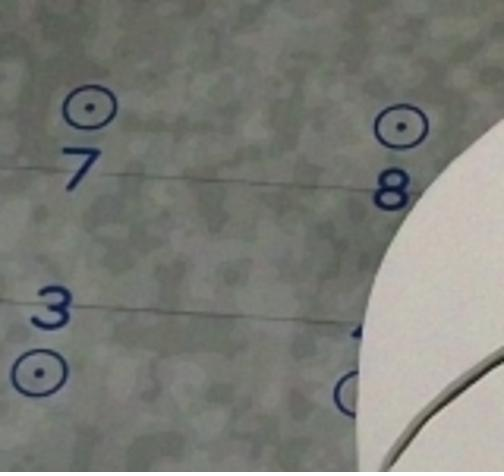

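Scaled by 5.040.

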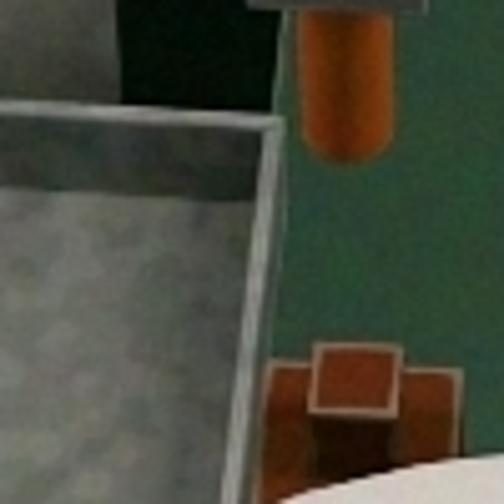

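>>> move(
  arm1={"target": [-0.3213, 0.1016, 0.7501, 0.15671, 0.98525, -0.02053, 0.06561], "speed": 0.02},
  arm4={"target": [-0.2612, -0.0976, 0.7513, 0.06875, -0.00075, 0.98546, 0.15536], "speed": 0.02},
  cameras=["cam_west", "cam_tips"],
)

>>> zoom_image(
  camera="cam_west",
  region=[235, 310, 435, 430],
)

>>> zoom_image(
  camera="cam_tips",
  region=[90, 250, 250, 400],
)

Scene clock: 391.07 s.
Joint torques (N m): arm1=[-0.67 -15.04 -5.31 3.61 0.81 0.6 0.06] | arm2=[-0.09 -1 -0.64 -7.64 0.09 -0.09 -0.28] | arm3=[0.67 -19 2.11 -0.53 0.06 0.11 0.2] | arm4=[0.29 -15.58 2.53 2.89 -0.63 0.77 0.08]
Motor temperatures (°C): arm1=[36 47 32 36 40 48 44] | arm2=[30 31 32 33 41 41 40] | arm3=[35 36 29 30 37 47 40] | arm4=[36 47 34 35 36 51 42]
Flange force (N): arm1=[-5.0 -6.4 -1.7] | arm2=[0.2 -3.8 -0.1] | arm3=[-2.8 1.6 -0.5] | arm4=[0.3 -2.2 -1.3]
move: arm1 done; arm4 done
Joint velocities: within noise
arm1.joint_positions: joint1_rad=-0.721 joint2_rad=+1.956 joint3_rad=-0.564 joint4_rad=+2.033 joint5_rad=+2.851 joint6_rad=+1.177 joint7_rad=+3.706 hand_index_mcp=+0.997 hand_index_abd=+0.020 hand_index_pip=+0.594 hand_index_dip=+0.688 hand_middle_mcp=+0.996 hand_middle_abd=+0.015 hand_middle_pip=+0.592 hand_middle_dip=+0.686 hand_ring_mcp=+0.995 hand_ring_abd=-0.010 hand_ring_pip=+0.605 hand_ring_dip=+0.690 hand_thumb_cmc=-0.573 hand_thumb_axl=+0.677 hand_thumb_mcp=+0.212 hand_thumb_ipl=+0.168 hand_current_limit=+0.400 hand_speed=-0.600
arm1.joint_status: not commanded
arm1.hand_state: goal,goal,goal,goal,goal,goal,goal,goal,goal,goal,goal,goal,goal,goal,goal,goal
arm1.index_mcp_current_ma: -2
arm1.index_abd_current_ma: 8
arm1.index_pip_current_ma: 8
arm1.index_dip_current_ma: -2
arm1.middle_mcp_current_ma: 4
arm1.middle_abd_current_ma: 6
arm1.middle_pip_current_ma: 1
arm1.middle_dip_current_ma: -2
arm1.ring_mcp_current_ma: 5
arm1.ring_abd_current_ma: 8
arm1.ring_pip_current_ma: 13
arm1.ring_dip_current_ma: 10
arm1.thumb_cmc_current_ma: 0
arm1.thumb_axl_current_ma: 0
arm1.thumb_mcp_current_ma: -1
arm1.thumb_ipl_current_ma: 3
arm1.hand_goal_index_mcp: 1.000
arm1.hand_goal_index_abd: 0.000
arm1.hand_goal_index_pip: 0.600
arm1.hand_goal_index_dip: 0.696
arm1.hand_goal_middle_mcp: 1.000
arm1.hand_goal_middle_abd: 0.000
arm1.hand_goal_middle_pip: 0.600
arm1.hand_goal_middle_dip: 0.696
arm1.hand_goal_ring_mcp: 1.000
arm1.hand_goal_ring_abd: 0.000
arm1.hand_goal_ring_pip: 0.600
arm1.hand_goal_ring_dip: 0.696
arm1.hand_goal_thumb_cmc: -0.570
arm1.hand_goal_thumb_axl: 0.678
arm1.hand_goal_thumb_mcp: 0.226
arm1.hand_goal_thumb_ipl: 0.168
arm1.hand: x=-0.3213 y=+0.1016 z=+0.7501 quat_wxyz=(-0.157, -0.985, +0.021, -0.066)
arm1.hand_target: x=-0.3213 y=+0.1016 z=+0.7501 quat_wxyz=(-0.157, -0.985, +0.021, -0.066)
arm1.hand_status: done (0.000 m and 0.0 deg from the pose sent, 0.012 m and 0.0 deg at the start)
arm2, arm3: as last shown
arm2.index_mcp_current_ma: -5
arm2.index_abd_current_ma: -2
arm2.index_pip_current_ma: 11
arm2.index_dip_current_ma: 1
arm2.middle_mcp_current_ma: 5
arm2.middle_abd_current_ma: -6
arm2.middle_pip_current_ma: -3
arm2.middle_dip_current_ma: -7
arm2.ring_mcp_current_ma: -4
arm2.ring_abd_current_ma: 3
arm2.ring_pip_current_ma: 10
arm2.ring_dip_current_ma: 1
arm2.thumb_cmc_current_ma: 9
arm2.thumb_axl_current_ma: 6
arm2.thumb_mcp_current_ma: -1
arm2.thumb_ipl_current_ma: -1
arm3.index_mcp_current_ma: 12
arm3.index_abd_current_ma: 8
arm3.index_pip_current_ma: 13
arm3.index_dip_current_ma: -14
arm3.middle_mcp_current_ma: 12
arm3.middle_abd_current_ma: 1
arm3.middle_pip_current_ma: 8
arm3.middle_dip_current_ma: -11
arm3.ring_mcp_current_ma: 9
arm3.ring_abd_current_ma: 4
arm3.ring_pip_current_ma: 8
arm3.ring_dip_current_ma: -3
arm3.thumb_cmc_current_ma: -6
arm3.thumb_axl_current_ma: 4
arm3.thumb_mcp_current_ma: -8
arm3.thumb_ipl_current_ma: -7
arm4.joint_positions: joint1_rad=+1.033 joint2_rad=+1.870 joint3_rad=+0.284 joint4_rad=+1.860 joint5_rad=-2.976 joint6_rad=+0.929 joint7_rad=+3.014 hand_index_mcp=+0.995 hand_index_abd=-0.004 hand_index_pip=+0.598 hand_index_dip=+0.693 hand_middle_mcp=+1.000 hand_middle_abd=+0.004 hand_middle_pip=+0.587 hand_middle_dip=+0.691 hand_ring_mcp=+0.997 hand_ring_abd=-0.015 hand_ring_pip=+0.590 hand_ring_dip=+0.692 hand_thumb_cmc=-0.573 hand_thumb_axl=+0.677 hand_thumb_mcp=+0.220 hand_thumb_ipl=+0.168 hand_current_limit=+0.400 hand_speed=-0.600
arm4.joint_status: not commanded
arm4.hand_state: goal,goal,goal,goal,goal,goal,goal,goal,goal,goal,goal,goal,goal,goal,goal,goal
arm4.index_mcp_current_ma: -4
arm4.index_abd_current_ma: 1
arm4.index_pip_current_ma: -2
arm4.index_dip_current_ma: -10
arm4.middle_mcp_current_ma: -9
arm4.middle_abd_current_ma: -13
arm4.middle_pip_current_ma: -17
arm4.middle_dip_current_ma: -7
arm4.ring_mcp_current_ma: 3
arm4.ring_abd_current_ma: 4
arm4.ring_pip_current_ma: 5
arm4.ring_dip_current_ma: 1
arm4.thumb_cmc_current_ma: 15
arm4.thumb_axl_current_ma: -2
arm4.thumb_mcp_current_ma: -6
arm4.thumb_ipl_current_ma: 9
arm4.hand_goal_index_mcp: 1.000
arm4.hand_goal_index_abd: 0.000
arm4.hand_goal_index_pip: 0.600
arm4.hand_goal_index_dip: 0.696
arm4.hand_goal_middle_mcp: 1.000
arm4.hand_goal_middle_abd: 0.000
arm4.hand_goal_middle_pip: 0.600
arm4.hand_goal_middle_dip: 0.696
arm4.hand_goal_ring_mcp: 1.000
arm4.hand_goal_ring_abd: 0.000
arm4.hand_goal_ring_pip: 0.600
arm4.hand_goal_ring_dip: 0.696
arm4.hand_goal_thumb_cmc: -0.570
arm4.hand_goal_thumb_axl: 0.678
arm4.hand_goal_thumb_mcp: 0.226
arm4.hand_goal_thumb_ipl: 0.168
arm4.hand: x=-0.2612 y=-0.0976 z=+0.7513 quat_wxyz=(+0.069, -0.001, +0.985, +0.155)
arm4.hand_target: x=-0.2612 y=-0.0976 z=+0.7513 quat_wxyz=(+0.069, -0.001, +0.985, +0.155)
arm4.hand_status: done (0.000 m and 0.0 deg from the pose sent, 0.012 m and 0.0 deg at the start)
pictures: cam_tips, cam_west

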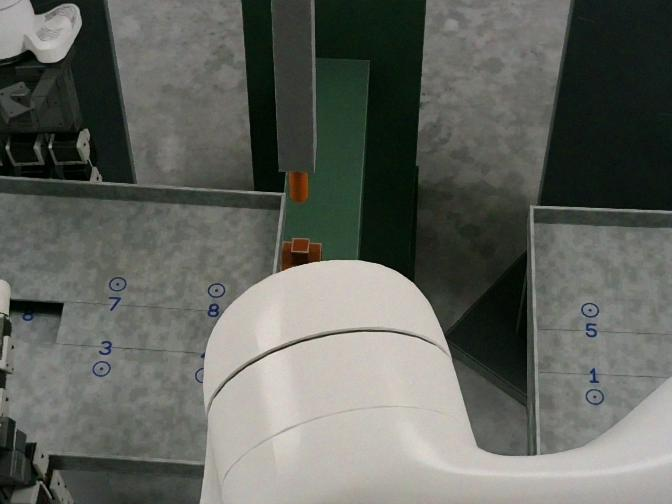

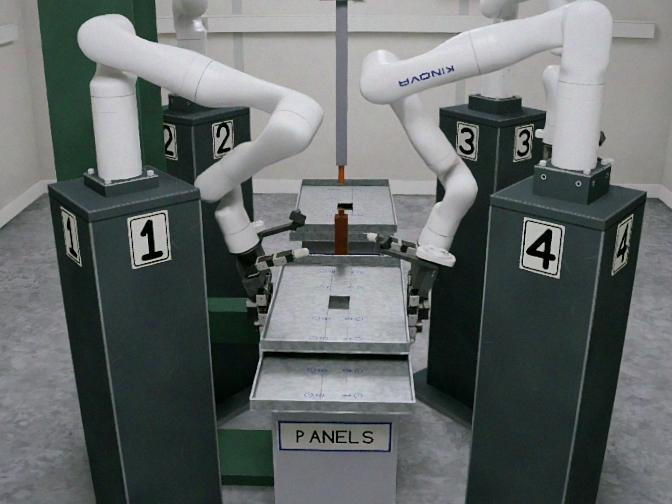

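Scaled by 2.520.

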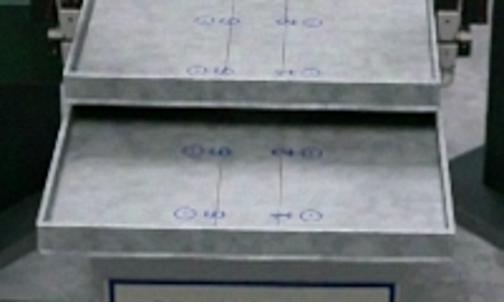

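Scaled by 3.150.

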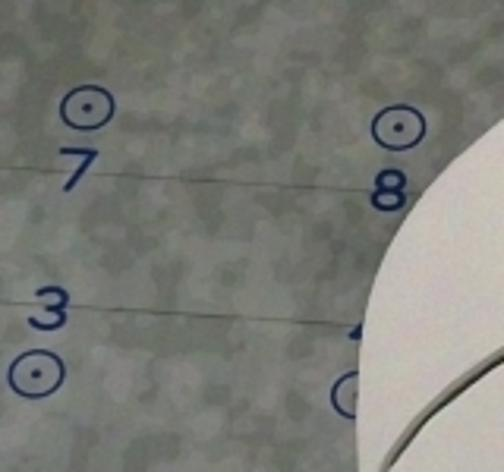

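>>> move(
  arm1={"target": [-0.13, 0.110, 0.872, 0.15636, 0.98746, -0.02153, -0.00341], "speed": 0.15, "joints": {"hand_index_pip": 0.577, "hand_middle_pip": 0.577, "hand_ring_pip": 0.577}},
  arm4={"target": [-0.43, -0.108, 0.872, 0.00341, 0.02153, 0.98746, 0.15636], "speed": 0.15, "joints": {"hand_index_pip": 0.577, "hand_middle_pip": 0.577, "hand_ring_pip": 0.577}},
  cameras=["cam_tips", "cam_west"],
)

>>> zoom_image(
  camera="cam_west",
  region=[235, 310, 435, 430],
)

Scene clock: 399.07 s.
Joint torques (N m): arm1=[-0.73 -18.76 -7.77 0.92 0.66 0.7 0.02] | arm2=[0.01 -0.89 -0.59 -7.57 0.03 -0.05 -0.28] | arm3=[0.75 -19.05 2.12 -0.54 0.12 0.12 0.3] | arm4=[0.32 -15.22 0.43 4.07 -0.41 0.79 0.11]
Motor temperatures (°C): arm1=[36 46 32 36 40 48 44] | arm2=[30 31 32 33 41 41 40] | arm3=[35 36 29 30 37 47 40] | arm4=[36 46 34 35 36 50 42]
Flange force (N): arm1=[-6.6 -3.2 2.8] | arm2=[0.2 -3.7 -0.1] | arm3=[-2.7 2.0 -0.4] | arm4=[-1.1 -3.7 -0.8]
move: arm1 done; arm4 done
Joint velocities: within noise
arm1.joint_positions: joint1_rad=-1.246 joint2_rad=+1.766 joint3_rad=-1.080 joint4_rad=+1.895 joint5_rad=+2.143 joint6_rad=+1.428 joint7_rad=+3.805 hand_index_mcp=+0.997 hand_index_abd=+0.012 hand_index_pip=+0.589 hand_index_dip=+0.688 hand_middle_mcp=+0.996 hand_middle_abd=+0.006 hand_middle_pip=+0.585 hand_middle_dip=+0.686 hand_ring_mcp=+0.995 hand_ring_abd=-0.015 hand_ring_pip=+0.589 hand_ring_dip=+0.690 hand_thumb_cmc=-0.577 hand_thumb_axl=+0.677 hand_thumb_mcp=+0.212 hand_thumb_ipl=+0.168 hand_current_limit=+0.400 hand_speed=-0.600
arm1.joint_status: all done
arm1.hand_state: goal,goal,goal,goal,goal,goal,goal,goal,goal,goal,goal,goal,goal,goal,goal,goal
arm1.index_mcp_current_ma: -7
arm1.index_abd_current_ma: 3
arm1.index_pip_current_ma: 9
arm1.index_dip_current_ma: 5
arm1.middle_mcp_current_ma: 1
arm1.middle_abd_current_ma: -1
arm1.middle_pip_current_ma: -4
arm1.middle_dip_current_ma: -3
arm1.ring_mcp_current_ma: -2
arm1.ring_abd_current_ma: 11
arm1.ring_pip_current_ma: 10
arm1.ring_dip_current_ma: 14
arm1.thumb_cmc_current_ma: -1
arm1.thumb_axl_current_ma: -2
arm1.thumb_mcp_current_ma: -7
arm1.thumb_ipl_current_ma: 2
arm1.hand_goal_index_mcp: 1.000
arm1.hand_goal_index_abd: 0.000
arm1.hand_goal_index_pip: 0.578
arm1.hand_goal_index_dip: 0.696
arm1.hand_goal_middle_mcp: 1.000
arm1.hand_goal_middle_abd: 0.000
arm1.hand_goal_middle_pip: 0.578
arm1.hand_goal_middle_dip: 0.696
arm1.hand_goal_ring_mcp: 1.000
arm1.hand_goal_ring_abd: 0.000
arm1.hand_goal_ring_pip: 0.578
arm1.hand_goal_ring_dip: 0.696
arm1.hand_goal_thumb_cmc: -0.570
arm1.hand_goal_thumb_axl: 0.678
arm1.hand_goal_thumb_mcp: 0.226
arm1.hand_goal_thumb_ipl: 0.168
arm1.hand: x=-0.1300 y=+0.1100 z=+0.8720 quat_wxyz=(-0.156, -0.987, +0.022, +0.003)
arm1.hand_target: x=-0.1300 y=+0.1100 z=+0.8720 quat_wxyz=(-0.156, -0.987, +0.022, +0.003)
arm1.hand_status: done (0.000 m and 0.0 deg from the pose sent, 0.227 m and 7.9 deg at the start)
arm2, arm3: as last shown
arm2.index_mcp_current_ma: -7
arm2.index_abd_current_ma: -7
arm2.index_pip_current_ma: 9
arm2.index_dip_current_ma: 0
arm2.middle_abd_current_ma: 5
arm2.middle_pip_current_ma: -2
arm2.middle_dip_current_ma: -2
arm2.ring_mcp_current_ma: -1
arm2.ring_abd_current_ma: 2
arm2.ring_pip_current_ma: 7
arm2.ring_dip_current_ma: 4
arm2.thumb_cmc_current_ma: 5
arm2.thumb_axl_current_ma: 4
arm2.thumb_mcp_current_ma: -7
arm3.index_mcp_current_ma: 6
arm3.index_abd_current_ma: 9
arm3.index_pip_current_ma: 12
arm3.index_dip_current_ma: -13
arm3.middle_mcp_current_ma: 4
arm3.middle_abd_current_ma: -2
arm3.middle_pip_current_ma: 3
arm3.middle_dip_current_ma: -5
arm3.ring_mcp_current_ma: -5
arm3.ring_dip_current_ma: -5
arm3.thumb_cmc_current_ma: 0
arm3.thumb_axl_current_ma: -1
arm3.thumb_mcp_current_ma: -4
arm3.thumb_ipl_current_ma: -3
arm4.joint_positions: joint1_rad=+0.758 joint2_rad=+1.610 joint3_rad=+0.021 joint4_rad=+2.290 joint5_rad=-3.188 joint6_rad=+1.070 joint7_rad=+2.970 hand_index_mcp=+0.995 hand_index_abd=-0.004 hand_index_pip=+0.582 hand_index_dip=+0.693 hand_middle_mcp=+1.000 hand_middle_abd=+0.004 hand_middle_pip=+0.581 hand_middle_dip=+0.691 hand_ring_mcp=+0.997 hand_ring_abd=-0.015 hand_ring_pip=+0.581 hand_ring_dip=+0.692 hand_thumb_cmc=-0.573 hand_thumb_axl=+0.677 hand_thumb_mcp=+0.220 hand_thumb_ipl=+0.168 hand_current_limit=+0.400 hand_speed=-0.600
arm4.joint_status: all done
arm4.hand_state: goal,goal,goal,goal,goal,goal,goal,goal,goal,goal,goal,goal,goal,goal,goal,goal
arm4.index_mcp_current_ma: -10
arm4.index_abd_current_ma: 3
arm4.index_pip_current_ma: 13
arm4.index_dip_current_ma: 2
arm4.middle_mcp_current_ma: 4
arm4.middle_abd_current_ma: 2
arm4.middle_pip_current_ma: -1
arm4.middle_dip_current_ma: -18
arm4.ring_mcp_current_ma: -6
arm4.ring_abd_current_ma: 4
arm4.ring_pip_current_ma: -17
arm4.ring_dip_current_ma: 3
arm4.thumb_cmc_current_ma: 15
arm4.thumb_axl_current_ma: -8
arm4.thumb_mcp_current_ma: 13
arm4.thumb_ipl_current_ma: 3
arm4.hand_goal_index_mcp: 1.000
arm4.hand_goal_index_abd: 0.000
arm4.hand_goal_index_pip: 0.578
arm4.hand_goal_index_dip: 0.696
arm4.hand_goal_middle_mcp: 1.000
arm4.hand_goal_middle_abd: 0.000
arm4.hand_goal_middle_pip: 0.578
arm4.hand_goal_middle_dip: 0.696
arm4.hand_goal_ring_mcp: 1.000
arm4.hand_goal_ring_abd: 0.000
arm4.hand_goal_ring_pip: 0.578
arm4.hand_goal_ring_dip: 0.696
arm4.hand_goal_thumb_cmc: -0.570
arm4.hand_goal_thumb_axl: 0.678
arm4.hand_goal_thumb_mcp: 0.226
arm4.hand_goal_thumb_ipl: 0.168
arm4.hand: x=-0.4300 y=-0.1080 z=+0.8720 quat_wxyz=(+0.003, +0.022, +0.987, +0.156)
arm4.hand_target: x=-0.4300 y=-0.1080 z=+0.8720 quat_wxyz=(+0.003, +0.022, +0.987, +0.156)
arm4.hand_status: done (0.000 m and 0.0 deg from the pose sent, 0.208 m and 7.9 deg at the start)

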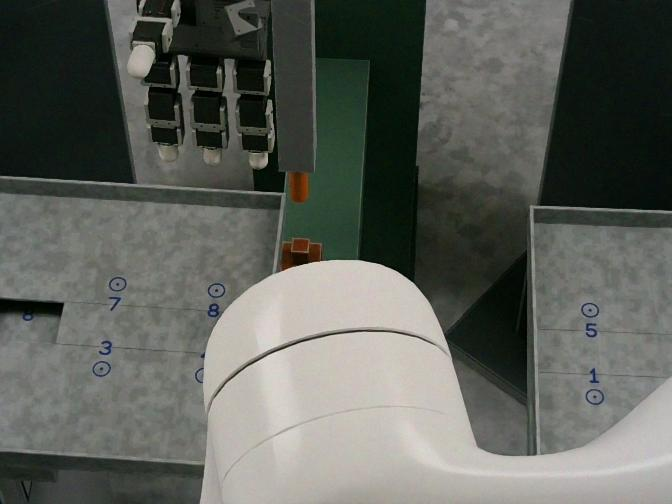

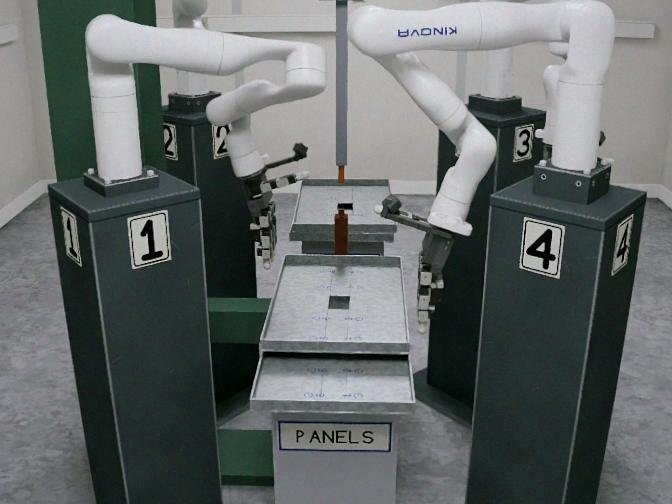

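Scaled by 2.520.

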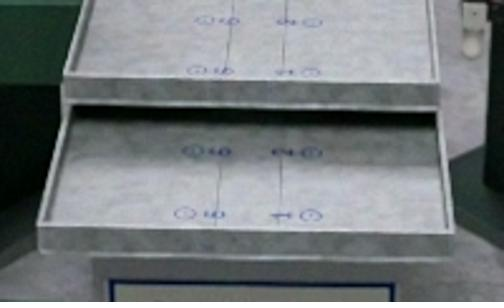

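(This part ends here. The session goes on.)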